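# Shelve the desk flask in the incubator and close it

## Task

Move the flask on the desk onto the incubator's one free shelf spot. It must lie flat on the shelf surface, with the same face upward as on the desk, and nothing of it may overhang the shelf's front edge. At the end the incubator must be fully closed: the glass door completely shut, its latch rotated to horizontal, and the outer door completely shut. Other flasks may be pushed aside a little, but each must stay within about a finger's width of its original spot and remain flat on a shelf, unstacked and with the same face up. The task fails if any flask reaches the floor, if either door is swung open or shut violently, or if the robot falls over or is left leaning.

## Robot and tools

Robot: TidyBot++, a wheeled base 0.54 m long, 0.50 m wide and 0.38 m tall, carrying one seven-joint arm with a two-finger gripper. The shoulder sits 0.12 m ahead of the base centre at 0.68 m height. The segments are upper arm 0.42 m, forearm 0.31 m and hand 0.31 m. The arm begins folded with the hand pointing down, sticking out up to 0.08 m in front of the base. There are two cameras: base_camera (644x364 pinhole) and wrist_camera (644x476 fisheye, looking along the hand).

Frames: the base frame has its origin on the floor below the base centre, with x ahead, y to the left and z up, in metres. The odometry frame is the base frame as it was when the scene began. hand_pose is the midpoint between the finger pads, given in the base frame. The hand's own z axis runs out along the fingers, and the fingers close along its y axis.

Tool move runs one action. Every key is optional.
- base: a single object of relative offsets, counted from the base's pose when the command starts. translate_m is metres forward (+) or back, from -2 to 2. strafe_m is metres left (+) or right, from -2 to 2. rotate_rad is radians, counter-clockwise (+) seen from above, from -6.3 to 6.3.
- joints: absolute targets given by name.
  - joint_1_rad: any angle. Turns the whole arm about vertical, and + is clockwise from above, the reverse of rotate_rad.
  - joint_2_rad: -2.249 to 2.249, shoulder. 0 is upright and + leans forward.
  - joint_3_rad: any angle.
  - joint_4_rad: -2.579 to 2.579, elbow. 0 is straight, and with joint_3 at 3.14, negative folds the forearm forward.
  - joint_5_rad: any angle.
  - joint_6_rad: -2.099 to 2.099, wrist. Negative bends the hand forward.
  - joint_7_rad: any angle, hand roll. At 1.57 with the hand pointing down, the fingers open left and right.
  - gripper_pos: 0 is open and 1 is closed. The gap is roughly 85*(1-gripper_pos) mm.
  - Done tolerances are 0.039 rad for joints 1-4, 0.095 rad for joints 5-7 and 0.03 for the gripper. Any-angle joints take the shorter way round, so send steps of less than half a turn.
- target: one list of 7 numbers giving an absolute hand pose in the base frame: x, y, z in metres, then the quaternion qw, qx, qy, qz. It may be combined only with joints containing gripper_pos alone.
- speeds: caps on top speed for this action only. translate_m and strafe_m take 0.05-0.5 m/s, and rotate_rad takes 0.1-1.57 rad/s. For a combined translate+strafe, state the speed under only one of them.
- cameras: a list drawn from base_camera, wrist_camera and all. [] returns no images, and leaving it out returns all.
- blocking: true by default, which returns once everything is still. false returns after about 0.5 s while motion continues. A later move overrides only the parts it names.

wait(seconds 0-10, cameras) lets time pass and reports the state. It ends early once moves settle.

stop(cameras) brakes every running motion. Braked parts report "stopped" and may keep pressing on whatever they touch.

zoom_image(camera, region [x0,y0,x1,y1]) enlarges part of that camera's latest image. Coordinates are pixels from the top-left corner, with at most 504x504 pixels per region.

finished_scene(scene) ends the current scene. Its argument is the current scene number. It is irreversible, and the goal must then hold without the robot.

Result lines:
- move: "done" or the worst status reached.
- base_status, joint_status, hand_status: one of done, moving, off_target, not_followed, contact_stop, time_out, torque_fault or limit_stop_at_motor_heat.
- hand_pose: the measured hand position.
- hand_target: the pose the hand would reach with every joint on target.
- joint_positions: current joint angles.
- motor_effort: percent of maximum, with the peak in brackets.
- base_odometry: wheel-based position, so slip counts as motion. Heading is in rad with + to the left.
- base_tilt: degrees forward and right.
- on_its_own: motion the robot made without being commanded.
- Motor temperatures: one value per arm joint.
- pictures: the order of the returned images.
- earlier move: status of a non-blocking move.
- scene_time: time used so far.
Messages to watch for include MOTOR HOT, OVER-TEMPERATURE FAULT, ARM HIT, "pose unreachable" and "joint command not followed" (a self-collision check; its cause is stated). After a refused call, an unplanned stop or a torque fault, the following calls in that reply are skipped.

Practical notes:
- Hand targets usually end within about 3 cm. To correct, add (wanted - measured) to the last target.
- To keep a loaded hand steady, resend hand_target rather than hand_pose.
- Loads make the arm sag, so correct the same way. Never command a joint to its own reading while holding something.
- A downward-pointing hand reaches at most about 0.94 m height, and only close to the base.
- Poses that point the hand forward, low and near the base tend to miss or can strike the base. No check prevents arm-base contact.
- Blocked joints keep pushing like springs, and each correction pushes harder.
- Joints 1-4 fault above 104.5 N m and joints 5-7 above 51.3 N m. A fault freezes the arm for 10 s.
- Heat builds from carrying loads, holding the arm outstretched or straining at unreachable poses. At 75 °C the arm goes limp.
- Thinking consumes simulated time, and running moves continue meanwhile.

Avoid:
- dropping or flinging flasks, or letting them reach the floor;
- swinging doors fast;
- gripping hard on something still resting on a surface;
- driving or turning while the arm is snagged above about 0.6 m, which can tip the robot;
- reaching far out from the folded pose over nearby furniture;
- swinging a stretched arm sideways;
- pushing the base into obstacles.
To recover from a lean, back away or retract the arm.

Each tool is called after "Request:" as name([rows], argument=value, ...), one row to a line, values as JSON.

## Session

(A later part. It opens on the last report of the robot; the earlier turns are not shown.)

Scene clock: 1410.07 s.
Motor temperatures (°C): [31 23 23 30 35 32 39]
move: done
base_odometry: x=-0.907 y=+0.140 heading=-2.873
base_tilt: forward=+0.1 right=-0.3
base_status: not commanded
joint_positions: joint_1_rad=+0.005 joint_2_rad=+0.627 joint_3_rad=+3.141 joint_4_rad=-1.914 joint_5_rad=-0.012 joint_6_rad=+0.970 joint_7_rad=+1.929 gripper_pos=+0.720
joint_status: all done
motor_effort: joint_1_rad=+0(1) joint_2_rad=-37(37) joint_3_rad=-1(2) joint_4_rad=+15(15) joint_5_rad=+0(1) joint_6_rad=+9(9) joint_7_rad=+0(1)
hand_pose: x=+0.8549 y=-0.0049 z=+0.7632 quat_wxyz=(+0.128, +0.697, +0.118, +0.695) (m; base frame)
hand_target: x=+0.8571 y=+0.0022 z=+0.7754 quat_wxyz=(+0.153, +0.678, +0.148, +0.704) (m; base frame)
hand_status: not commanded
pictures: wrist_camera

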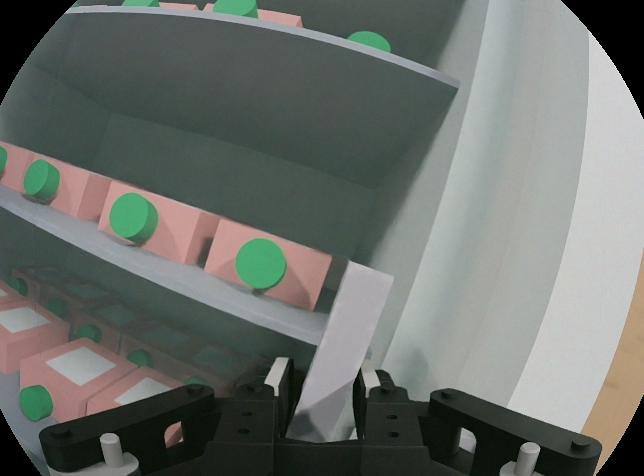

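Request:
move(joints={"joint_7_rad":2.4}, cameras=[])

Request:
move(joints={"joint_7_rad":2.8}, cameras=["wrist_camera"])

Scene clock: 1415.80 s.
Motor temperatures (°C): [31 23 23 30 35 32 39]
move: done
base_odometry: x=-0.907 y=+0.140 heading=-2.873
base_tilt: forward=+0.1 right=-0.2
base_status: not commanded
joint_positions: joint_1_rad=+0.001 joint_2_rad=+0.628 joint_3_rad=+3.141 joint_4_rad=-1.914 joint_5_rad=-0.012 joint_6_rad=+0.970 joint_7_rad=+2.326 gripper_pos=+0.720
joint_status: all done
motor_effort: joint_1_rad=+1(2) joint_2_rad=-37(38) joint_3_rad=+1(2) joint_4_rad=+16(16) joint_5_rad=-1(1) joint_6_rad=+9(10) joint_7_rad=+1(1)
hand_pose: x=+0.8549 y=-0.0021 z=+0.7628 quat_wxyz=(+0.262, +0.660, +0.255, +0.657) (m; base frame)
hand_target: x=+0.8571 y=+0.0022 z=+0.7754 quat_wxyz=(+0.289, +0.635, +0.280, +0.659) (m; base frame)
hand_status: not commanded
pictures: none
No camera images: "cameras" was empty.

Scene clock: 1416.93 s.
Motor temperatures (°C): [31 23 23 30 35 32 39]
move: done
base_odometry: x=-0.907 y=+0.140 heading=-2.873
base_tilt: forward=+0.1 right=-0.3
base_status: not commanded
joint_positions: joint_1_rad=-0.003 joint_2_rad=+0.630 joint_3_rad=+3.141 joint_4_rad=-1.914 joint_5_rad=-0.012 joint_6_rad=+0.970 joint_7_rad=+2.726 gripper_pos=+0.720
joint_status: all done
motor_effort: joint_1_rad=+3(4) joint_2_rad=-38(39) joint_3_rad=+1(2) joint_4_rad=+17(18) joint_5_rad=-1(2) joint_6_rad=+10(11) joint_7_rad=+1(1)
hand_pose: x=+0.8551 y=+0.0006 z=+0.7611 quat_wxyz=(+0.385, +0.596, +0.382, +0.592) (m; base frame)
hand_target: x=+0.8571 y=+0.0022 z=+0.7754 quat_wxyz=(+0.415, +0.567, +0.400, +0.589) (m; base frame)
hand_status: not commanded
pictures: wrist_camera

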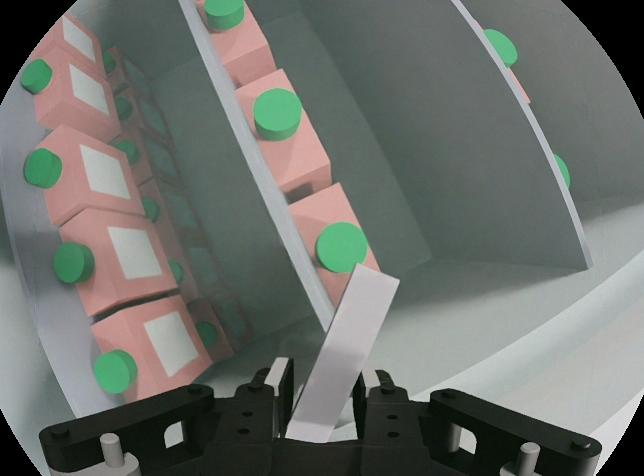

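Request:
move(joints={"joint_7_rad":3.15}, cameras=[])

Request:
move(joints={"joint_7_rad":3.45}, cameras=["wrist_camera"])

Request:
zoom_image(camera="wrist_camera", region=[200, 200, 500, 476])

Scene clock: 1426.40 s.
Motor temperatures (°C): [31 24 23 30 35 32 39]
move: done
base_odometry: x=-0.907 y=+0.140 heading=-2.873
base_tilt: forward=+0.0 right=-0.3
base_status: not commanded
joint_positions: joint_1_rad=-0.005 joint_2_rad=+0.633 joint_3_rad=+3.141 joint_4_rad=-1.914 joint_5_rad=-0.012 joint_6_rad=+0.970 joint_7_rad=+3.079 gripper_pos=+0.720
joint_status: all done
motor_effort: joint_1_rad=+3(4) joint_2_rad=-39(39) joint_3_rad=+0(2) joint_4_rad=+16(18) joint_5_rad=-1(2) joint_6_rad=+10(11) joint_7_rad=+0(1)
hand_pose: x=+0.8553 y=+0.0020 z=+0.7588 quat_wxyz=(+0.482, +0.520, +0.482, +0.514) (m; base frame)
hand_target: x=+0.8571 y=+0.0022 z=+0.7754 quat_wxyz=(+0.511, +0.489, +0.493, +0.508) (m; base frame)
hand_status: not commanded
pictures: none
No camera images: "cameras" was empty.

Scene clock: 1427.43 s.
Motor temperatures (°C): [31 24 23 30 35 32 39]
move: done
base_odometry: x=-0.907 y=+0.140 heading=-2.873
base_tilt: forward=+0.1 right=-0.3
base_status: not commanded
joint_positions: joint_1_rad=-0.005 joint_2_rad=+0.636 joint_3_rad=+3.141 joint_4_rad=-1.914 joint_5_rad=-0.012 joint_6_rad=+0.970 joint_7_rad=+3.386 gripper_pos=+0.720
joint_status: all done
motor_effort: joint_1_rad=+2(3) joint_2_rad=-39(40) joint_3_rad=+0(2) joint_4_rad=+17(17) joint_5_rad=-1(2) joint_6_rad=+11(11) joint_7_rad=+0(1)
hand_pose: x=+0.8556 y=+0.0023 z=+0.7564 quat_wxyz=(+0.554, +0.441, +0.557, +0.434) (m; base frame)
hand_target: x=+0.8571 y=+0.0022 z=+0.7754 quat_wxyz=(+0.581, +0.409, +0.560, +0.426) (m; base frame)
hand_status: not commanded
pictures: wrist_camera

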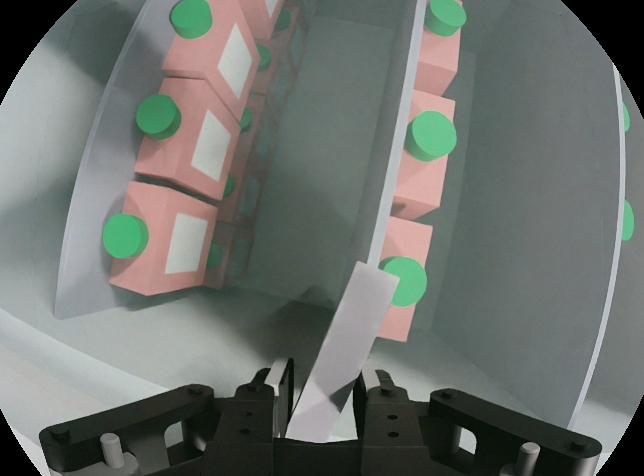

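Scaled by 1.680.

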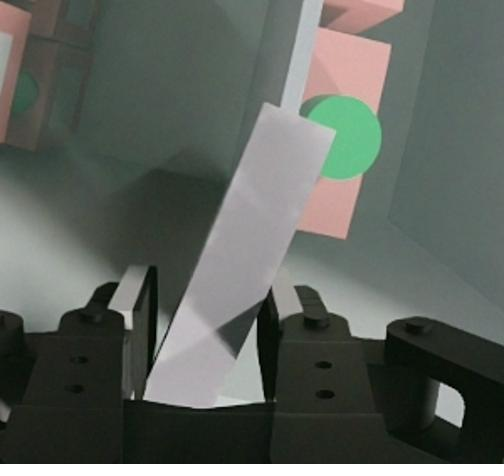

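Request:
move(joints={"joint_7_rad":3.62}, cameras=["wrist_camera"])

Request:
zoom_image(camera="wrist_camera", region=[200, 200, 500, 476])

Scene clock: 1436.57 s.
Motor temperatures (°C): [31 24 23 30 35 32 39]
move: done
base_odometry: x=-0.907 y=+0.140 heading=-2.873
base_tilt: forward=+0.1 right=-0.3
base_status: not commanded
joint_positions: joint_1_rad=-0.005 joint_2_rad=+0.638 joint_3_rad=+3.141 joint_4_rad=-1.914 joint_5_rad=-0.012 joint_6_rad=+0.970 joint_7_rad=+3.566 gripper_pos=+0.720
joint_status: all done
motor_effort: joint_1_rad=+0(2) joint_2_rad=-39(40) joint_3_rad=+0(1) joint_4_rad=+16(18) joint_5_rad=+1(1) joint_6_rad=+11(11) joint_7_rad=+2(2)
hand_pose: x=+0.8557 y=+0.0023 z=+0.7552 quat_wxyz=(+0.590, +0.389, +0.595, +0.382) (m; base frame)
hand_target: x=+0.8571 y=+0.0022 z=+0.7754 quat_wxyz=(+0.615, +0.360, +0.593, +0.375) (m; base frame)
hand_status: not commanded
pictures: wrist_camera

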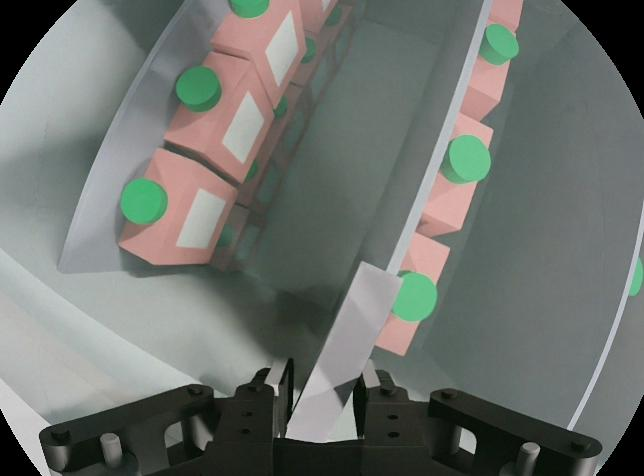

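Scaled by 1.680.

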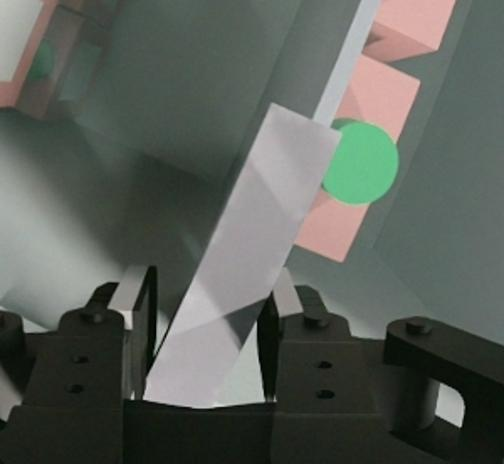

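Request:
move(joints={"gripper_pos":0.45}, cameras=[])

Request:
move(base={"translate_m":-0.25}, speeds={"translate_m":0.15}, cameras=[])

Request:
move(joints={"joint_7_rad":1.52,"gripper_pos":1.0}, cameras=["wrist_camera"])

Request:
zoom_image(camera="wrist_camera", region=[250, 150, 550, 426])

Scene clock: 1446.90 s.
Motor temperatures (°C): [31 24 23 30 35 32 39]
move: done
base_odometry: x=-0.907 y=+0.140 heading=-2.873
base_tilt: forward=+0.1 right=-0.4
base_status: not commanded
joint_positions: joint_1_rad=-0.005 joint_2_rad=+0.638 joint_3_rad=+3.141 joint_4_rad=-1.914 joint_5_rad=-0.012 joint_6_rad=+0.970 joint_7_rad=+3.566 gripper_pos=+0.450
joint_status: all done
motor_effort: joint_1_rad=-1(1) joint_2_rad=-37(39) joint_3_rad=-1(2) joint_4_rad=+15(16) joint_5_rad=+0(1) joint_6_rad=+9(10) joint_7_rad=+0(1)
hand_pose: x=+0.8557 y=+0.0023 z=+0.7553 quat_wxyz=(+0.590, +0.389, +0.595, +0.382) (m; base frame)
hand_target: x=+0.8571 y=+0.0022 z=+0.7754 quat_wxyz=(+0.615, +0.360, +0.593, +0.375) (m; base frame)
hand_status: not commanded
pictures: none
No camera images: "cameras" was empty.

Scene clock: 1449.20 s.
Motor temperatures (°C): [31 24 23 30 35 32 39]
move: done
base_odometry: x=-0.666 y=+0.206 heading=-2.873
base_tilt: forward=+0.1 right=-0.3
base_status: done
joint_positions: joint_1_rad=-0.004 joint_2_rad=+0.638 joint_3_rad=+3.141 joint_4_rad=-1.913 joint_5_rad=-0.012 joint_6_rad=+0.970 joint_7_rad=+3.566 gripper_pos=+0.450
joint_status: not commanded
motor_effort: joint_1_rad=+0(2) joint_2_rad=-37(38) joint_3_rad=-2(3) joint_4_rad=+15(16) joint_5_rad=+0(1) joint_6_rad=+9(9) joint_7_rad=+0(1)
hand_pose: x=+0.8558 y=+0.0018 z=+0.7555 quat_wxyz=(+0.591, +0.389, +0.595, +0.382) (m; base frame)
hand_target: x=+0.8571 y=+0.0022 z=+0.7754 quat_wxyz=(+0.615, +0.360, +0.593, +0.375) (m; base frame)
hand_status: not commanded
pictures: none
No camera images: "cameras" was empty.

Scene clock: 1451.73 s.
Motor temperatures (°C): [31 24 23 30 35 32 39]
move: done
base_odometry: x=-0.666 y=+0.206 heading=-2.873
base_tilt: forward=+0.0 right=-0.3
base_status: not commanded
joint_positions: joint_1_rad=-0.004 joint_2_rad=+0.638 joint_3_rad=+3.141 joint_4_rad=-1.913 joint_5_rad=-0.012 joint_6_rad=+0.970 joint_7_rad=+1.593 gripper_pos=+0.999
joint_status: all done
motor_effort: joint_1_rad=+0(1) joint_2_rad=-37(37) joint_3_rad=-1(2) joint_4_rad=+14(16) joint_5_rad=+0(1) joint_6_rad=+9(9) joint_7_rad=+1(1)
hand_pose: x=+0.8558 y=+0.0018 z=+0.7555 quat_wxyz=(+0.007, +0.711, +0.004, +0.703) (m; base frame)
hand_target: x=+0.8571 y=+0.0022 z=+0.7754 quat_wxyz=(-0.019, +0.694, -0.018, +0.720) (m; base frame)
hand_status: not commanded
pictures: wrist_camera

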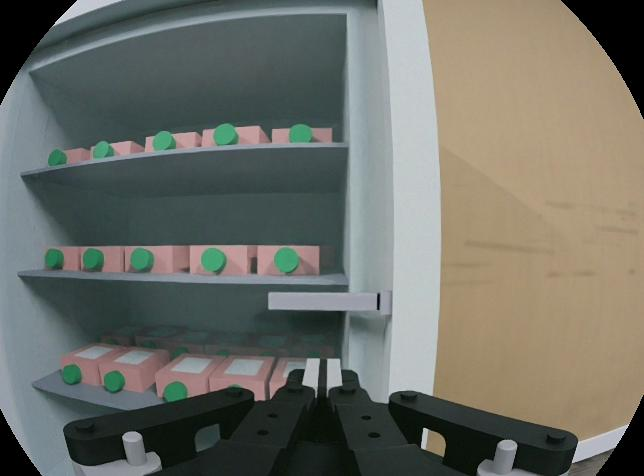

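Scaled by 1.680.

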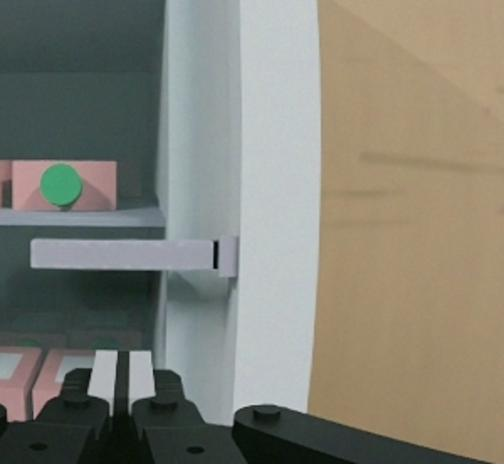

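Request:
move(base={"translate_m":-0.65}, speeds={"translate_m":0.4}, cameras=["wrist_camera"])

Request:
move(base={"rotate_rad":0.9})

Scene clock: 1498.60 s.
Motor temperatures (°C): [31 24 23 30 35 32 39]
move: done
base_odometry: x=-0.039 y=+0.379 heading=-2.873
base_tilt: forward=+0.1 right=-0.3
base_status: done
joint_positions: joint_1_rad=-0.004 joint_2_rad=+0.638 joint_3_rad=+3.141 joint_4_rad=-1.913 joint_5_rad=-0.012 joint_6_rad=+0.970 joint_7_rad=+1.593 gripper_pos=+0.999
joint_status: not commanded
motor_effort: joint_1_rad=+0(2) joint_2_rad=-37(39) joint_3_rad=-1(2) joint_4_rad=+15(16) joint_5_rad=+0(1) joint_6_rad=+9(9) joint_7_rad=+1(1)
hand_pose: x=+0.8558 y=+0.0018 z=+0.7556 quat_wxyz=(+0.007, +0.711, +0.003, +0.703) (m; base frame)
hand_target: x=+0.8571 y=+0.0022 z=+0.7754 quat_wxyz=(-0.019, +0.694, -0.018, +0.720) (m; base frame)
hand_status: not commanded
pictures: wrist_camera

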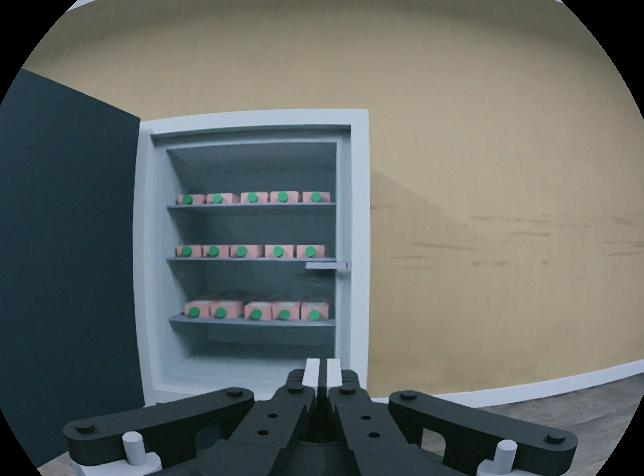

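Scene clock: 1500.70 s.
Motor temperatures (°C): [31 24 23 30 35 32 39]
move: done
base_odometry: x=-0.039 y=+0.379 heading=-1.973
base_tilt: forward=+0.1 right=-0.3
base_status: done
joint_positions: joint_1_rad=-0.006 joint_2_rad=+0.638 joint_3_rad=+3.135 joint_4_rad=-1.913 joint_5_rad=-0.012 joint_6_rad=+0.970 joint_7_rad=+1.593 gripper_pos=+0.999
joint_status: not commanded
motor_effort: joint_1_rad=+0(6) joint_2_rad=-37(38) joint_3_rad=-1(5) joint_4_rad=+15(16) joint_5_rad=+0(2) joint_6_rad=+9(9) joint_7_rad=+1(1)
hand_pose: x=+0.8558 y=+0.0061 z=+0.7557 quat_wxyz=(+0.004, +0.711, +0.005, +0.703) (m; base frame)
hand_target: x=+0.8571 y=+0.0022 z=+0.7754 quat_wxyz=(-0.019, +0.694, -0.018, +0.720) (m; base frame)
hand_status: not commanded
pictures: base_camera, wrist_camera

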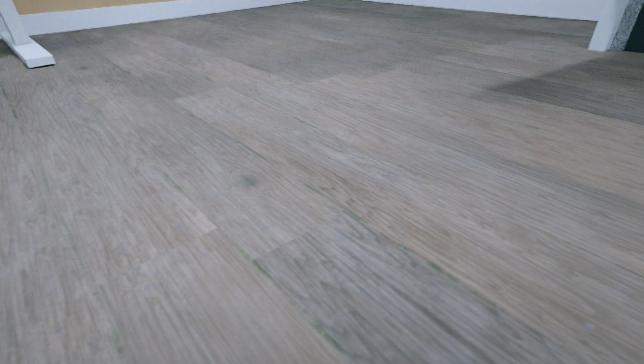

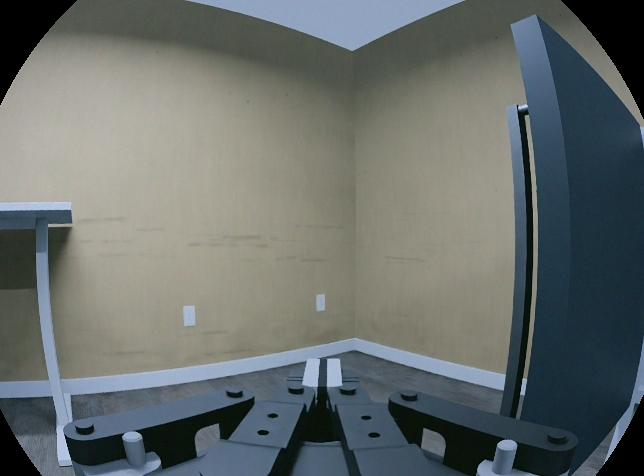

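Request:
move(base={"rotate_rad":-1.682}, cameras=[])

Request:
move(base={"translate_m":-0.87,"strafe_m":1.011}, speeds={"translate_m":0.4})

Scene clock: 1554.97 s.
Motor temperatures (°C): [31 24 23 29 34 32 39]
move: done
base_odometry: x=-0.039 y=+0.379 heading=+2.629
base_tilt: forward=+0.1 right=-0.3
base_status: done
joint_positions: joint_1_rad=+0.006 joint_2_rad=+0.638 joint_3_rad=+3.145 joint_4_rad=-1.913 joint_5_rad=-0.012 joint_6_rad=+0.970 joint_7_rad=+1.593 gripper_pos=+0.999
joint_status: not commanded
motor_effort: joint_1_rad=-1(7) joint_2_rad=-37(38) joint_3_rad=-2(5) joint_4_rad=+15(15) joint_5_rad=+0(2) joint_6_rad=+9(9) joint_7_rad=+1(1)
hand_pose: x=+0.8559 y=-0.0085 z=+0.7558 quat_wxyz=(+0.013, +0.711, -0.001, +0.704) (m; base frame)
hand_target: x=+0.8571 y=+0.0022 z=+0.7754 quat_wxyz=(-0.019, +0.694, -0.018, +0.720) (m; base frame)
hand_status: not commanded
pictures: none
No camera images: "cameras" was empty.

Scene clock: 1559.53 s.
Motor temperatures (°C): [31 24 23 29 34 32 39]
move: done
base_odometry: x=+0.223 y=-0.929 heading=+2.628
base_tilt: forward=+0.1 right=-0.3
base_status: done
joint_positions: joint_1_rad=+0.001 joint_2_rad=+0.638 joint_3_rad=+3.145 joint_4_rad=-1.913 joint_5_rad=-0.012 joint_6_rad=+0.970 joint_7_rad=+1.593 gripper_pos=+0.999
joint_status: not commanded
motor_effort: joint_1_rad=-1(3) joint_2_rad=-37(39) joint_3_rad=-1(3) joint_4_rad=+15(16) joint_5_rad=+0(1) joint_6_rad=+9(10) joint_7_rad=+0(1)
hand_pose: x=+0.8560 y=-0.0049 z=+0.7558 quat_wxyz=(+0.011, +0.711, +0.001, +0.704) (m; base frame)
hand_target: x=+0.8571 y=+0.0022 z=+0.7754 quat_wxyz=(-0.019, +0.694, -0.018, +0.720) (m; base frame)
hand_status: not commanded
pictures: base_camera, wrist_camera

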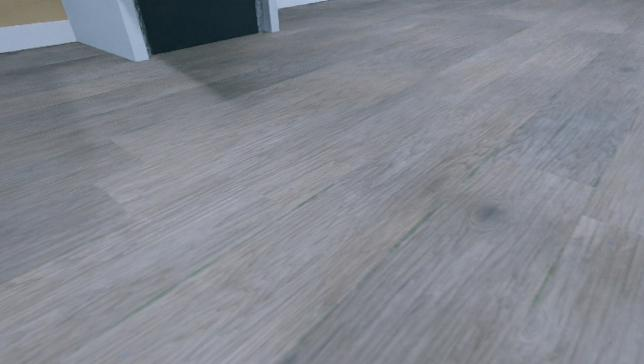

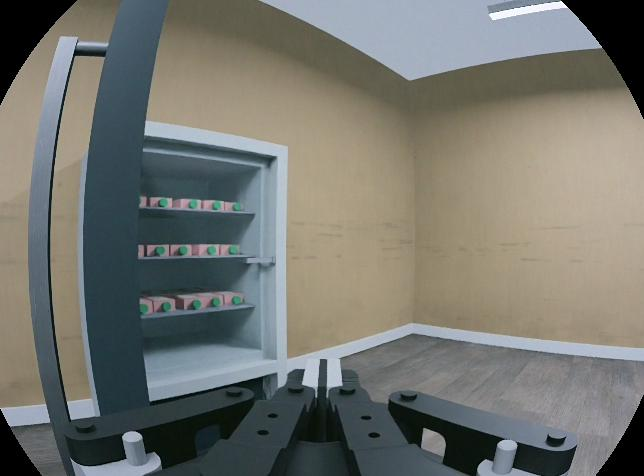

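Request:
move(base={"rotate_rad":0.785}, cameras=[])

Request:
move(base={"translate_m":0.596,"strafe_m":0.028}, speeds={"translate_m":0.4}, cameras=["wrist_camera"])

Request:
move(base={"rotate_rad":-0.6}, speeds={"rotate_rad":0.6})

Scene clock: 1583.37 s.
Motor temperatures (°C): [31 24 23 29 34 32 39]
move: done
base_odometry: x=+0.223 y=-0.929 heading=-2.870
base_tilt: forward=+0.1 right=-0.3
base_status: done
joint_positions: joint_1_rad=-0.007 joint_2_rad=+0.638 joint_3_rad=+3.137 joint_4_rad=-1.913 joint_5_rad=-0.012 joint_6_rad=+0.970 joint_7_rad=+1.593 gripper_pos=+0.999
joint_status: not commanded
motor_effort: joint_1_rad=+0(5) joint_2_rad=-37(38) joint_3_rad=-2(5) joint_4_rad=+15(15) joint_5_rad=+0(2) joint_6_rad=+9(10) joint_7_rad=+1(1)
hand_pose: x=+0.8559 y=+0.0059 z=+0.7559 quat_wxyz=(+0.004, +0.711, +0.005, +0.704) (m; base frame)
hand_target: x=+0.8571 y=+0.0022 z=+0.7754 quat_wxyz=(-0.019, +0.694, -0.018, +0.720) (m; base frame)
hand_status: not commanded
pictures: none
No camera images: "cameras" was empty.

Scene clock: 1585.97 s.
Motor temperatures (°C): [31 24 23 29 34 32 39]
move: done
base_odometry: x=-0.344 y=-1.116 heading=-2.869
base_tilt: forward=+0.0 right=-0.3
base_status: done
joint_positions: joint_1_rad=-0.007 joint_2_rad=+0.637 joint_3_rad=+3.137 joint_4_rad=-1.913 joint_5_rad=-0.012 joint_6_rad=+0.970 joint_7_rad=+1.593 gripper_pos=+0.999
joint_status: not commanded
motor_effort: joint_1_rad=+0(1) joint_2_rad=-37(39) joint_3_rad=-1(2) joint_4_rad=+15(16) joint_5_rad=+0(1) joint_6_rad=+9(10) joint_7_rad=+0(1)
hand_pose: x=+0.8559 y=+0.0057 z=+0.7563 quat_wxyz=(+0.004, +0.710, +0.005, +0.704) (m; base frame)
hand_target: x=+0.8571 y=+0.0022 z=+0.7754 quat_wxyz=(-0.019, +0.694, -0.018, +0.720) (m; base frame)
hand_status: not commanded
pictures: wrist_camera

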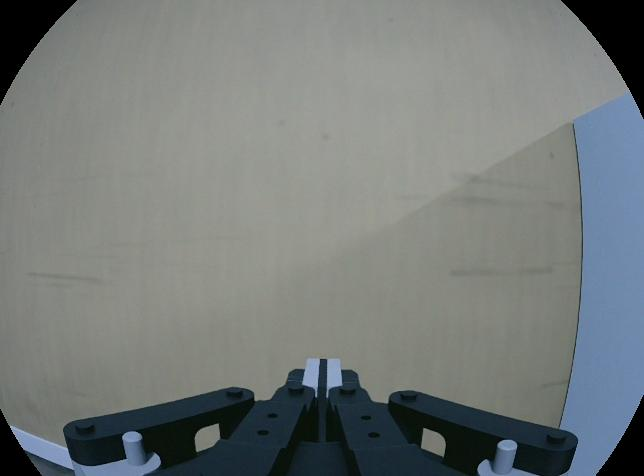

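Scene clock: 1587.90 s.
Motor temperatures (°C): [31 24 23 29 34 32 39]
move: done
base_odometry: x=-0.344 y=-1.116 heading=+2.814
base_tilt: forward=+0.0 right=-0.3
base_status: done
joint_positions: joint_1_rad=+0.002 joint_2_rad=+0.637 joint_3_rad=+3.139 joint_4_rad=-1.913 joint_5_rad=-0.012 joint_6_rad=+0.970 joint_7_rad=+1.593 gripper_pos=+0.999
joint_status: not commanded
motor_effort: joint_1_rad=+0(5) joint_2_rad=-37(38) joint_3_rad=-2(5) joint_4_rad=+15(15) joint_5_rad=+0(2) joint_6_rad=+9(9) joint_7_rad=+0(1)
hand_pose: x=+0.8560 y=-0.0020 z=+0.7563 quat_wxyz=(+0.008, +0.710, +0.001, +0.704) (m; base frame)
hand_target: x=+0.8571 y=+0.0022 z=+0.7754 quat_wxyz=(-0.019, +0.694, -0.018, +0.720) (m; base frame)
hand_status: not commanded
pictures: base_camera, wrist_camera

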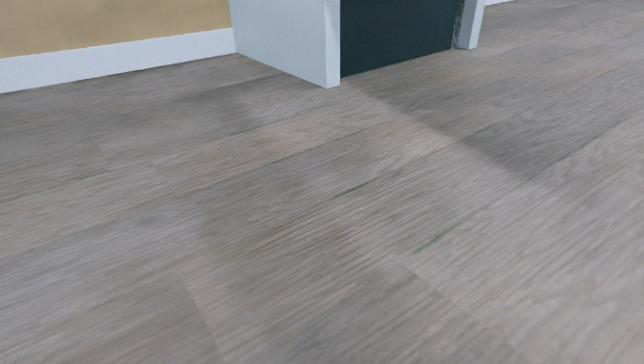

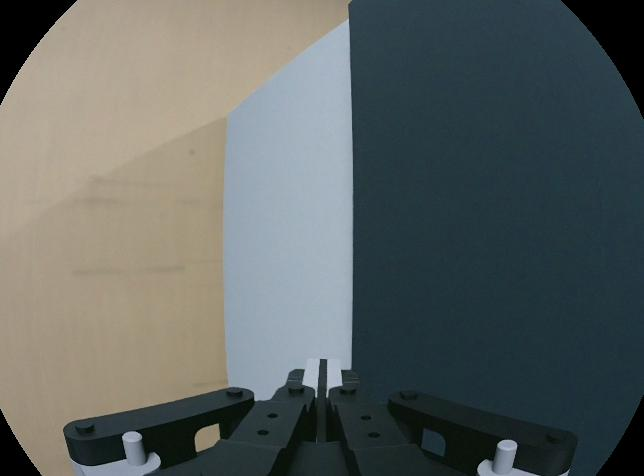

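Request:
move(base={"rotate_rad":-0.186}, cameras=[])

Request:
move(base={"translate_m":0.06,"strafe_m":-0.0205}, speeds={"translate_m":0.1}, cameras=["wrist_camera"])

Scene clock: 1619.10 s.
Motor temperatures (°C): [31 24 23 29 34 32 39]
move: done
base_odometry: x=-0.344 y=-1.116 heading=+2.628
base_tilt: forward=+0.1 right=-0.3
base_status: done
joint_positions: joint_1_rad=+0.003 joint_2_rad=+0.637 joint_3_rad=+3.146 joint_4_rad=-1.913 joint_5_rad=-0.012 joint_6_rad=+0.970 joint_7_rad=+1.593 gripper_pos=+0.999
joint_status: not commanded
motor_effort: joint_1_rad=-1(6) joint_2_rad=-37(37) joint_3_rad=-2(5) joint_4_rad=+15(15) joint_5_rad=+0(2) joint_6_rad=+9(9) joint_7_rad=+1(1)
hand_pose: x=+0.8560 y=-0.0063 z=+0.7562 quat_wxyz=(+0.012, +0.710, +0.001, +0.704) (m; base frame)
hand_target: x=+0.8571 y=+0.0022 z=+0.7754 quat_wxyz=(-0.019, +0.694, -0.018, +0.720) (m; base frame)
hand_status: not commanded
pictures: none
No camera images: "cameras" was empty.

Scene clock: 1620.33 s.
Motor temperatures (°C): [31 24 23 29 34 32 39]
move: done
base_odometry: x=-0.386 y=-1.068 heading=+2.628
base_tilt: forward=+0.0 right=-0.4
base_status: done
joint_positions: joint_1_rad=-0.001 joint_2_rad=+0.637 joint_3_rad=+3.140 joint_4_rad=-1.912 joint_5_rad=-0.012 joint_6_rad=+0.970 joint_7_rad=+1.593 gripper_pos=+0.999
joint_status: not commanded
motor_effort: joint_1_rad=+0(6) joint_2_rad=-37(39) joint_3_rad=-1(4) joint_4_rad=+15(18) joint_5_rad=+0(3) joint_6_rad=+9(10) joint_7_rad=+0(1)
hand_pose: x=+0.8562 y=+0.0001 z=+0.7569 quat_wxyz=(+0.008, +0.710, +0.003, +0.704) (m; base frame)
hand_target: x=+0.8571 y=+0.0022 z=+0.7754 quat_wxyz=(-0.019, +0.694, -0.018, +0.720) (m; base frame)
hand_status: not commanded
pictures: wrist_camera

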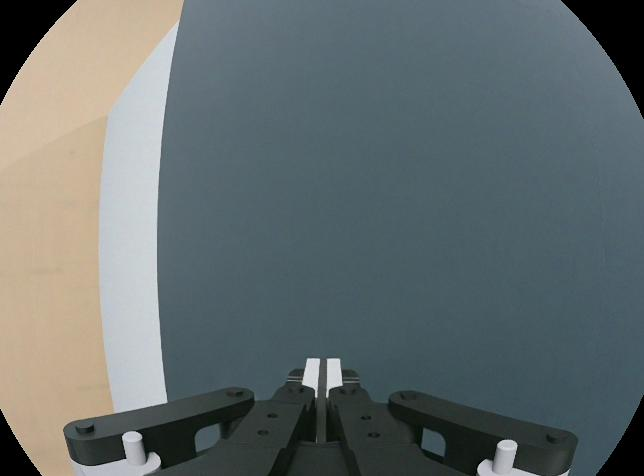

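Request:
move(base={"translate_m":0.0615,"strafe_m":-0.0983}, speeds={"translate_m":0.1}, cameras=["wrist_camera"])

Request:
move(base={"translate_m":0.0834,"strafe_m":-0.0707}, speeds={"translate_m":0.1}, cameras=["wrist_camera"])

Scene clock: 1628.70 s.
Motor temperatures (°C): [31 24 23 29 34 32 39]
move: done
base_odometry: x=-0.392 y=-0.953 heading=+2.628
base_tilt: forward=+0.1 right=-0.3
base_status: done
joint_positions: joint_1_rad=-0.001 joint_2_rad=+0.636 joint_3_rad=+3.133 joint_4_rad=-1.914 joint_5_rad=-0.010 joint_6_rad=+0.970 joint_7_rad=+1.593 gripper_pos=+0.999
joint_status: not commanded
motor_effort: joint_1_rad=+0(8) joint_2_rad=-37(38) joint_3_rad=-1(6) joint_4_rad=+15(21) joint_5_rad=+0(5) joint_6_rad=+9(9) joint_7_rad=+1(1)
hand_pose: x=+0.8553 y=+0.0041 z=+0.7563 quat_wxyz=(+0.004, +0.710, +0.004, +0.704) (m; base frame)
hand_target: x=+0.8571 y=+0.0022 z=+0.7754 quat_wxyz=(-0.019, +0.694, -0.018, +0.720) (m; base frame)
hand_status: not commanded
pictures: wrist_camera

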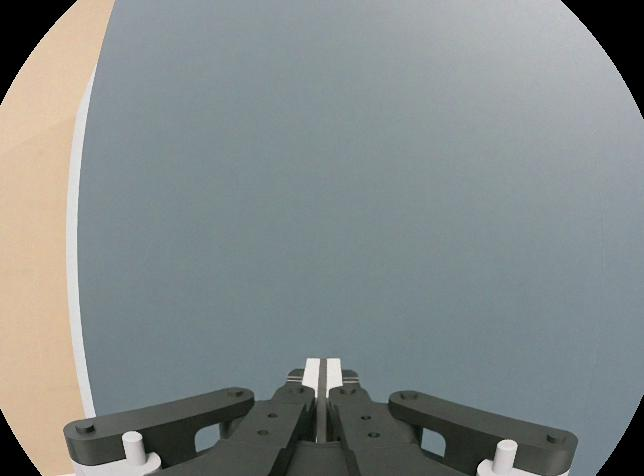

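Scene clock: 1630.33 s.
Motor temperatures (°C): [31 24 23 29 34 32 39]
move: done
base_odometry: x=-0.429 y=-0.850 heading=+2.628
base_tilt: forward=+0.0 right=-0.3
base_status: done
joint_positions: joint_1_rad=+0.001 joint_2_rad=+0.637 joint_3_rad=+3.134 joint_4_rad=-1.910 joint_5_rad=-0.010 joint_6_rad=+0.972 joint_7_rad=+1.593 gripper_pos=+0.999
joint_status: not commanded
motor_effort: joint_1_rad=+0(4) joint_2_rad=-37(38) joint_3_rad=-1(3) joint_4_rad=+15(20) joint_5_rad=+0(2) joint_6_rad=+9(10) joint_7_rad=+1(1)
hand_pose: x=+0.8565 y=+0.0029 z=+0.7584 quat_wxyz=(+0.005, +0.709, +0.004, +0.705) (m; base frame)
hand_target: x=+0.8571 y=+0.0022 z=+0.7754 quat_wxyz=(-0.019, +0.694, -0.018, +0.720) (m; base frame)
hand_status: not commanded
pictures: wrist_camera

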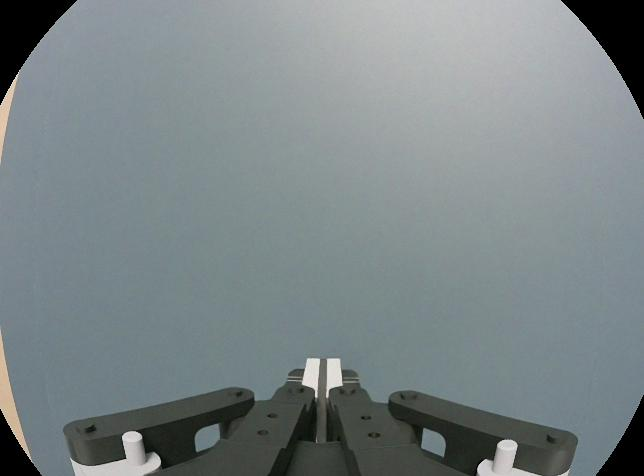

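Request:
move(base={"translate_m":0.1,"strafe_m":-0.0424}, speeds={"translate_m":0.1}, cameras=[])

Request:
move(base={"translate_m":0.1085,"strafe_m":-0.011}, speeds={"translate_m":0.1}, cameras=["wrist_camera"])

Request:
move(base={"translate_m":0.0898,"strafe_m":0.0163}, speeds={"translate_m":0.08}, cameras=["base_camera", "wrist_camera"])

Scene clock: 1638.00 s.
Motor temperatures (°C): [31 24 23 29 34 32 39]
move: done
base_odometry: x=-0.496 y=-0.763 heading=+2.628
base_tilt: forward=+0.0 right=-0.3
base_status: done
joint_positions: joint_1_rad=-0.004 joint_2_rad=+0.634 joint_3_rad=+3.133 joint_4_rad=-1.916 joint_5_rad=-0.010 joint_6_rad=+0.974 joint_7_rad=+1.593 gripper_pos=+0.999
joint_status: not commanded
motor_effort: joint_1_rad=+0(4) joint_2_rad=-37(39) joint_3_rad=-1(3) joint_4_rad=+15(24) joint_5_rad=+0(2) joint_6_rad=+9(9) joint_7_rad=+0(1)
hand_pose: x=+0.8548 y=+0.0062 z=+0.7589 quat_wxyz=(+0.003, +0.709, +0.005, +0.706) (m; base frame)
hand_target: x=+0.8571 y=+0.0022 z=+0.7754 quat_wxyz=(-0.019, +0.694, -0.018, +0.720) (m; base frame)
hand_status: not commanded
pictures: none
No camera images: "cameras" was empty.

Scene clock: 1639.63 s.
Motor temperatures (°C): [31 24 23 29 34 32 39]
move: done
base_odometry: x=-0.585 y=-0.700 heading=+2.627
base_tilt: forward=+0.0 right=-0.3
base_status: done
joint_positions: joint_1_rad=-0.004 joint_2_rad=+0.632 joint_3_rad=+3.133 joint_4_rad=-1.916 joint_5_rad=-0.010 joint_6_rad=+0.976 joint_7_rad=+1.593 gripper_pos=+0.999
joint_status: not commanded
motor_effort: joint_1_rad=+0(2) joint_2_rad=-36(39) joint_3_rad=-1(2) joint_4_rad=+15(23) joint_5_rad=+1(1) joint_6_rad=+9(10) joint_7_rad=+0(1)
hand_pose: x=+0.8547 y=+0.0063 z=+0.7602 quat_wxyz=(+0.003, +0.708, +0.005, +0.707) (m; base frame)
hand_target: x=+0.8571 y=+0.0022 z=+0.7754 quat_wxyz=(-0.019, +0.694, -0.018, +0.720) (m; base frame)
hand_status: not commanded
pictures: wrist_camera

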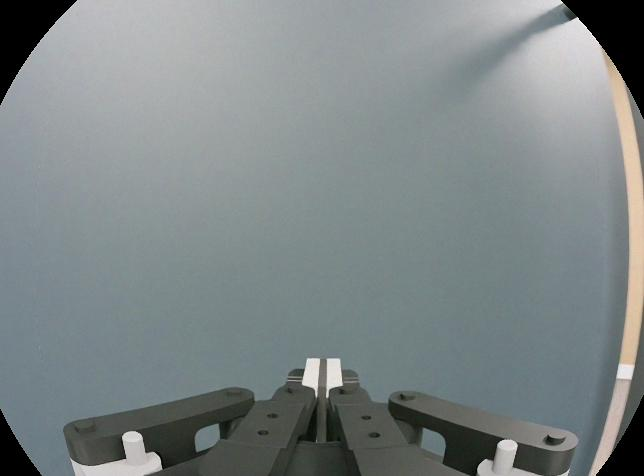

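Scene clock: 1641.33 s.
Motor temperatures (°C): [31 24 23 29 34 32 39]
move: done
base_odometry: x=-0.671 y=-0.670 heading=+2.627
base_tilt: forward=+0.1 right=-0.2
base_status: done
joint_positions: joint_1_rad=-0.003 joint_2_rad=+0.632 joint_3_rad=+3.133 joint_4_rad=-1.914 joint_5_rad=-0.010 joint_6_rad=+0.977 joint_7_rad=+1.593 gripper_pos=+0.999
joint_status: not commanded
motor_effort: joint_1_rad=-1(3) joint_2_rad=-37(39) joint_3_rad=-1(4) joint_4_rad=+15(23) joint_5_rad=+0(2) joint_6_rad=+9(9) joint_7_rad=+1(1)
hand_pose: x=+0.8552 y=+0.0055 z=+0.7617 quat_wxyz=(+0.004, +0.706, +0.005, +0.708) (m; base frame)
hand_target: x=+0.8571 y=+0.0022 z=+0.7754 quat_wxyz=(-0.019, +0.694, -0.018, +0.720) (m; base frame)
hand_status: not commanded
pictures: base_camera, wrist_camera

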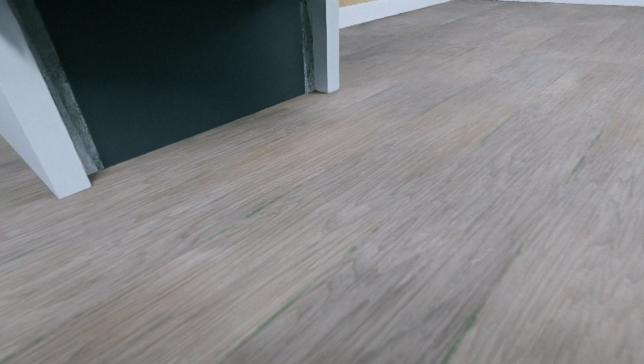

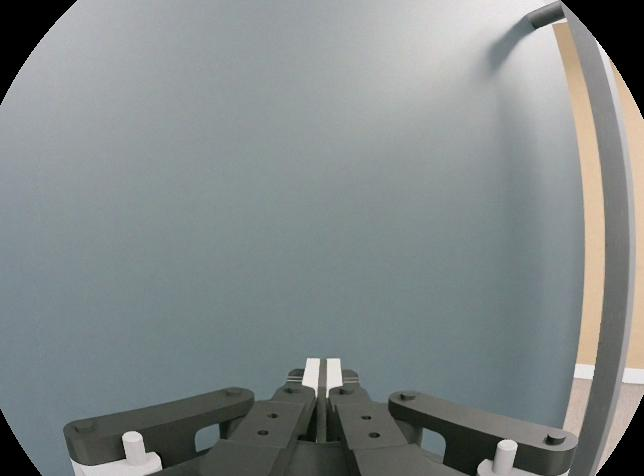

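Request:
move(base={"translate_m":0.0509,"strafe_m":0.0198}, speeds={"translate_m":0.08}, cameras=["wrist_camera"])

Request:
move(base={"translate_m":0.025,"strafe_m":0.014}, speeds={"translate_m":0.05}, cameras=["wrist_camera"])

Scene clock: 1650.17 s.
Motor temperatures (°C): [31 24 23 29 34 32 39]
move: done
base_odometry: x=-0.725 y=-0.662 heading=+2.627
base_tilt: forward=+0.1 right=-0.3
base_status: done
joint_positions: joint_1_rad=+0.000 joint_2_rad=+0.634 joint_3_rad=+3.134 joint_4_rad=-1.912 joint_5_rad=-0.010 joint_6_rad=+0.978 joint_7_rad=+1.593 gripper_pos=+0.999
joint_status: not commanded
motor_effort: joint_1_rad=+0(4) joint_2_rad=-37(38) joint_3_rad=-2(4) joint_4_rad=+15(20) joint_5_rad=+0(2) joint_6_rad=+9(9) joint_7_rad=+0(1)
hand_pose: x=+0.8557 y=+0.0030 z=+0.7616 quat_wxyz=(+0.005, +0.706, +0.004, +0.708) (m; base frame)
hand_target: x=+0.8571 y=+0.0022 z=+0.7754 quat_wxyz=(-0.019, +0.694, -0.018, +0.720) (m; base frame)
hand_status: not commanded
pictures: wrist_camera

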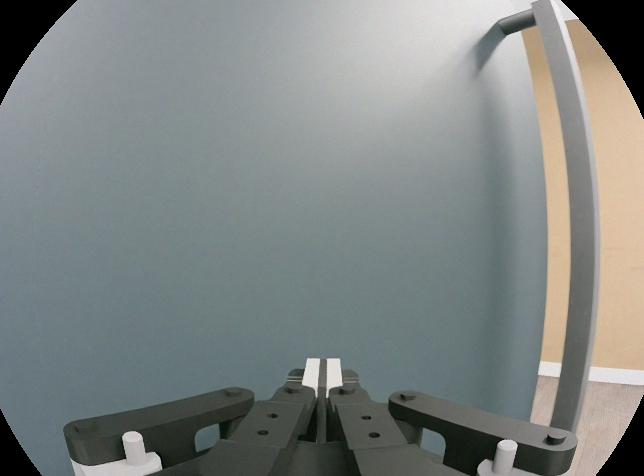

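Scene clock: 1651.20 s.
Motor temperatures (°C): [31 24 23 29 34 32 39]
move: done
base_odometry: x=-0.754 y=-0.662 heading=+2.627
base_tilt: forward=+0.0 right=-0.2
base_status: done
joint_positions: joint_1_rad=+0.000 joint_2_rad=+0.634 joint_3_rad=+3.134 joint_4_rad=-1.912 joint_5_rad=-0.010 joint_6_rad=+0.978 joint_7_rad=+1.593 gripper_pos=+0.999
joint_status: not commanded
motor_effort: joint_1_rad=+0(2) joint_2_rad=-37(39) joint_3_rad=-2(4) joint_4_rad=+15(16) joint_5_rad=+0(1) joint_6_rad=+9(9) joint_7_rad=+0(1)
hand_pose: x=+0.8558 y=+0.0029 z=+0.7615 quat_wxyz=(+0.005, +0.706, +0.004, +0.708) (m; base frame)
hand_target: x=+0.8571 y=+0.0022 z=+0.7754 quat_wxyz=(-0.019, +0.694, -0.018, +0.720) (m; base frame)
hand_status: not commanded
pictures: wrist_camera

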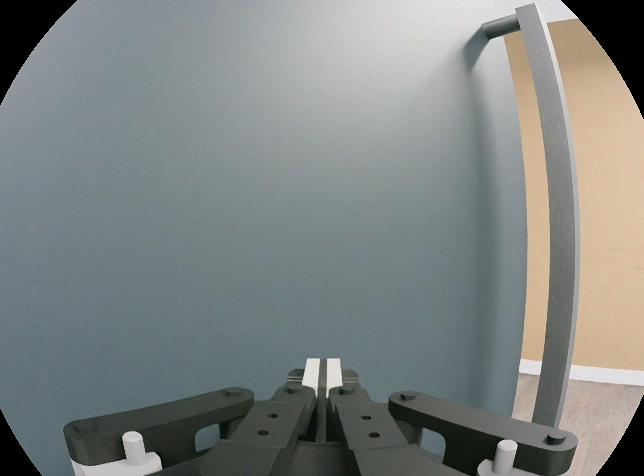

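Request:
move(base={"translate_m":0.018,"strafe_m":0.01}, speeds={"translate_m":0.05}, cameras=[])

Request:
move(base={"translate_m":0.012,"strafe_m":0.007}, speeds={"translate_m":0.05}, cameras=[])

Request:
move(base={"translate_m":0.012,"strafe_m":0.007}, speeds={"translate_m":0.05}, cameras=["base_camera", "wrist_camera"])

Scene clock: 1664.13 s.
Motor temperatures (°C): [31 24 23 29 34 32 39]
move: done
base_odometry: x=-0.775 y=-0.662 heading=+2.627
base_tilt: forward=+0.0 right=-0.4
base_status: done
joint_positions: joint_1_rad=+0.003 joint_2_rad=+0.634 joint_3_rad=+3.134 joint_4_rad=-1.913 joint_5_rad=-0.010 joint_6_rad=+0.978 joint_7_rad=+1.593 gripper_pos=+0.999
joint_status: not commanded
motor_effort: joint_1_rad=+0(3) joint_2_rad=-37(38) joint_3_rad=-1(3) joint_4_rad=+14(18) joint_5_rad=+0(3) joint_6_rad=+9(9) joint_7_rad=+0(1)
hand_pose: x=+0.8556 y=+0.0008 z=+0.7614 quat_wxyz=(+0.006, +0.706, +0.003, +0.708) (m; base frame)
hand_target: x=+0.8571 y=+0.0022 z=+0.7754 quat_wxyz=(-0.019, +0.694, -0.018, +0.720) (m; base frame)
hand_status: not commanded
pictures: none
No camera images: "cameras" was empty.

Scene clock: 1664.90 s.
Motor temperatures (°C): [31 24 23 29 34 32 39]
move: done
base_odometry: x=-0.789 y=-0.662 heading=+2.626
base_tilt: forward=+0.0 right=-0.3
base_status: done
joint_positions: joint_1_rad=+0.004 joint_2_rad=+0.634 joint_3_rad=+3.135 joint_4_rad=-1.913 joint_5_rad=-0.010 joint_6_rad=+0.978 joint_7_rad=+1.593 gripper_pos=+0.999
joint_status: not commanded
motor_effort: joint_1_rad=+0(6) joint_2_rad=-37(39) joint_3_rad=-2(6) joint_4_rad=+14(19) joint_5_rad=+0(3) joint_6_rad=+9(9) joint_7_rad=+1(1)
hand_pose: x=+0.8555 y=+0.0000 z=+0.7612 quat_wxyz=(+0.007, +0.706, +0.002, +0.708) (m; base frame)
hand_target: x=+0.8571 y=+0.0022 z=+0.7754 quat_wxyz=(-0.019, +0.694, -0.018, +0.720) (m; base frame)
hand_status: not commanded
pictures: none
No camera images: "cameras" was empty.

Scene clock: 1665.63 s.
Motor temperatures (°C): [31 24 23 29 34 32 39]
move: done
base_odometry: x=-0.803 y=-0.662 heading=+2.626
base_tilt: forward=+0.1 right=-0.4
base_status: done
joint_positions: joint_1_rad=+0.004 joint_2_rad=+0.634 joint_3_rad=+3.135 joint_4_rad=-1.913 joint_5_rad=-0.010 joint_6_rad=+0.978 joint_7_rad=+1.593 gripper_pos=+0.999
joint_status: not commanded
motor_effort: joint_1_rad=+0(4) joint_2_rad=-37(38) joint_3_rad=-2(5) joint_4_rad=+15(17) joint_5_rad=+0(2) joint_6_rad=+9(9) joint_7_rad=+0(1)
hand_pose: x=+0.8554 y=-0.0006 z=+0.7611 quat_wxyz=(+0.007, +0.707, +0.002, +0.708) (m; base frame)
hand_target: x=+0.8571 y=+0.0022 z=+0.7754 quat_wxyz=(-0.019, +0.694, -0.018, +0.720) (m; base frame)
hand_status: not commanded
pictures: base_camera, wrist_camera

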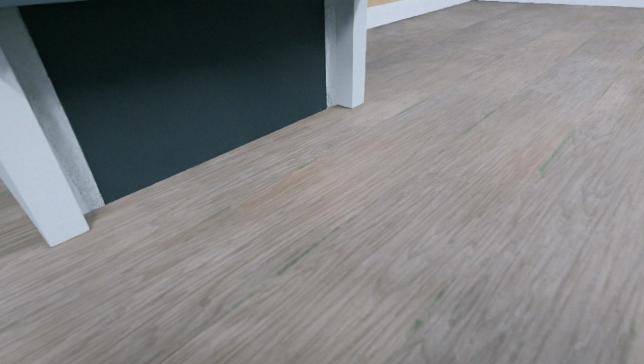

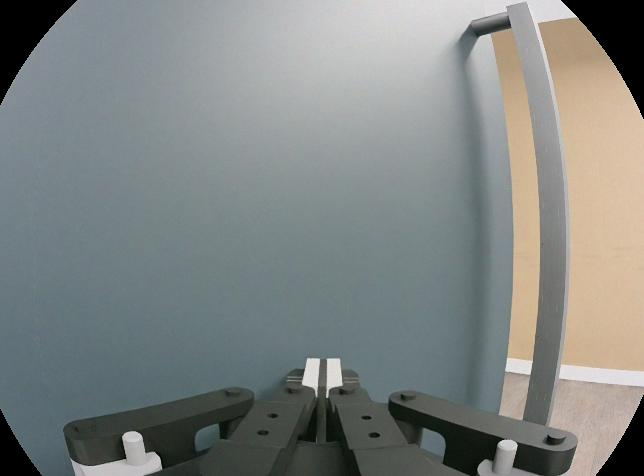

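Request:
move(base={"translate_m":0.012,"strafe_m":0.008}, speeds={"translate_m":0.05}, cameras=[])

Request:
move(base={"translate_m":0.012,"strafe_m":0.008}, speeds={"translate_m":0.05}, cameras=[])

Request:
move(base={"translate_m":0.012,"strafe_m":0.008}, speeds={"translate_m":0.05}, cameras=["base_camera", "wrist_camera"])

Scene clock: 1673.27 s.
Motor temperatures (°C): [31 24 23 29 34 32 39]
move: done
base_odometry: x=-0.817 y=-0.663 heading=+2.626
base_tilt: forward=+0.0 right=-0.3
base_status: done
joint_positions: joint_1_rad=+0.003 joint_2_rad=+0.634 joint_3_rad=+3.136 joint_4_rad=-1.913 joint_5_rad=-0.010 joint_6_rad=+0.978 joint_7_rad=+1.593 gripper_pos=+0.999
joint_status: not commanded
motor_effort: joint_1_rad=+0(5) joint_2_rad=-37(39) joint_3_rad=-2(5) joint_4_rad=+15(19) joint_5_rad=+0(4) joint_6_rad=+9(9) joint_7_rad=+1(1)
hand_pose: x=+0.8556 y=-0.0002 z=+0.7612 quat_wxyz=(+0.007, +0.706, +0.003, +0.708) (m; base frame)
hand_target: x=+0.8571 y=+0.0022 z=+0.7754 quat_wxyz=(-0.019, +0.694, -0.018, +0.720) (m; base frame)
hand_status: not commanded
pictures: none
No camera images: "cameras" was empty.

Scene clock: 1674.00 s.
Motor temperatures (°C): [31 24 23 29 34 32 39]
move: done
base_odometry: x=-0.832 y=-0.663 heading=+2.626
base_tilt: forward=+0.1 right=-0.4
base_status: done
joint_positions: joint_1_rad=+0.015 joint_2_rad=+0.633 joint_3_rad=+3.142 joint_4_rad=-1.916 joint_5_rad=-0.010 joint_6_rad=+0.978 joint_7_rad=+1.593 gripper_pos=+0.999
joint_status: not commanded
motor_effort: joint_1_rad=-4(5) joint_2_rad=-37(38) joint_3_rad=-4(5) joint_4_rad=+16(20) joint_5_rad=+2(4) joint_6_rad=+9(9) joint_7_rad=+1(1)
hand_pose: x=+0.8547 y=-0.0124 z=+0.7600 quat_wxyz=(+0.014, +0.707, -0.002, +0.707) (m; base frame)
hand_target: x=+0.8571 y=+0.0022 z=+0.7754 quat_wxyz=(-0.019, +0.694, -0.018, +0.720) (m; base frame)
hand_status: not commanded
pictures: none
No camera images: "cameras" was empty.

Scene clock: 1674.73 s.
Motor temperatures (°C): [31 24 23 29 34 32 39]
move: done
base_odometry: x=-0.846 y=-0.664 heading=+2.625
base_tilt: forward=+0.1 right=-0.3
base_status: done
joint_positions: joint_1_rad=+0.030 joint_2_rad=+0.631 joint_3_rad=+3.152 joint_4_rad=-1.923 joint_5_rad=-0.010 joint_6_rad=+0.978 joint_7_rad=+1.593 gripper_pos=+0.999
joint_status: not commanded
motor_effort: joint_1_rad=-6(9) joint_2_rad=-37(38) joint_3_rad=-6(8) joint_4_rad=+18(21) joint_5_rad=+3(5) joint_6_rad=+10(10) joint_7_rad=+0(1)
hand_pose: x=+0.8524 y=-0.0292 z=+0.7588 quat_wxyz=(+0.025, +0.709, -0.008, +0.705) (m; base frame)
hand_target: x=+0.8571 y=+0.0022 z=+0.7754 quat_wxyz=(-0.019, +0.694, -0.018, +0.720) (m; base frame)
hand_status: not commanded
pictures: base_camera, wrist_camera

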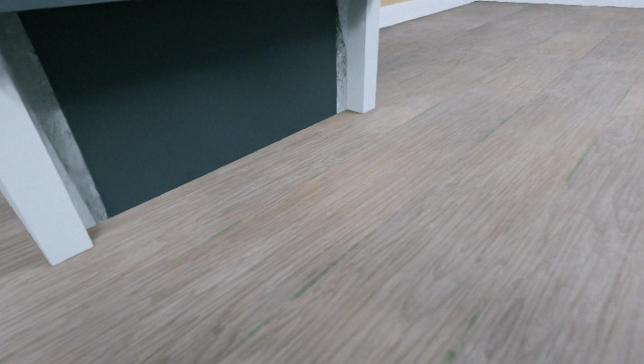

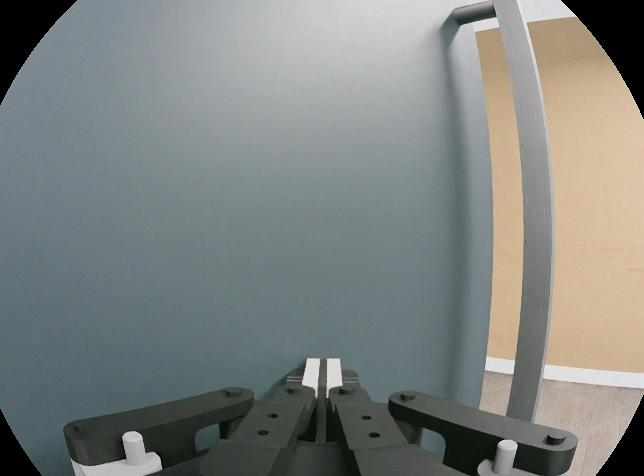

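Request:
move(base={"translate_m":-0.35}, speeds={"translate_m":0.2}, cameras=["base_camera", "wrist_camera"])

Scene clock: 1683.50 s.
Motor temperatures (°C): [31 24 23 29 34 32 39]
move: done
base_odometry: x=-0.542 y=-0.837 heading=+2.625
base_tilt: forward=+0.1 right=-0.3
base_status: done
joint_positions: joint_1_rad=+0.004 joint_2_rad=+0.632 joint_3_rad=+3.150 joint_4_rad=-1.912 joint_5_rad=-0.010 joint_6_rad=+0.978 joint_7_rad=+1.593 gripper_pos=+0.999
joint_status: not commanded
motor_effort: joint_1_rad=+0(5) joint_2_rad=-38(39) joint_3_rad=-1(4) joint_4_rad=+15(16) joint_5_rad=+0(3) joint_6_rad=+9(10) joint_7_rad=+1(1)
hand_pose: x=+0.8557 y=-0.0088 z=+0.7630 quat_wxyz=(+0.014, +0.705, +0.001, +0.709) (m; base frame)
hand_target: x=+0.8571 y=+0.0022 z=+0.7754 quat_wxyz=(-0.019, +0.694, -0.018, +0.720) (m; base frame)
hand_status: not commanded
pictures: base_camera, wrist_camera

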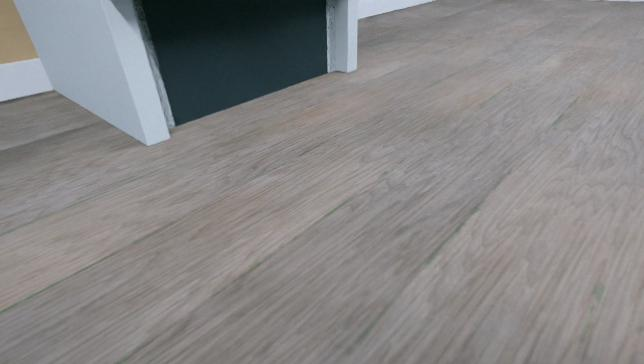

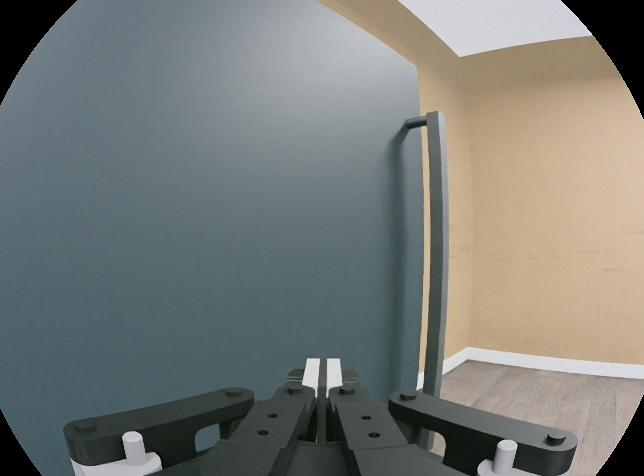

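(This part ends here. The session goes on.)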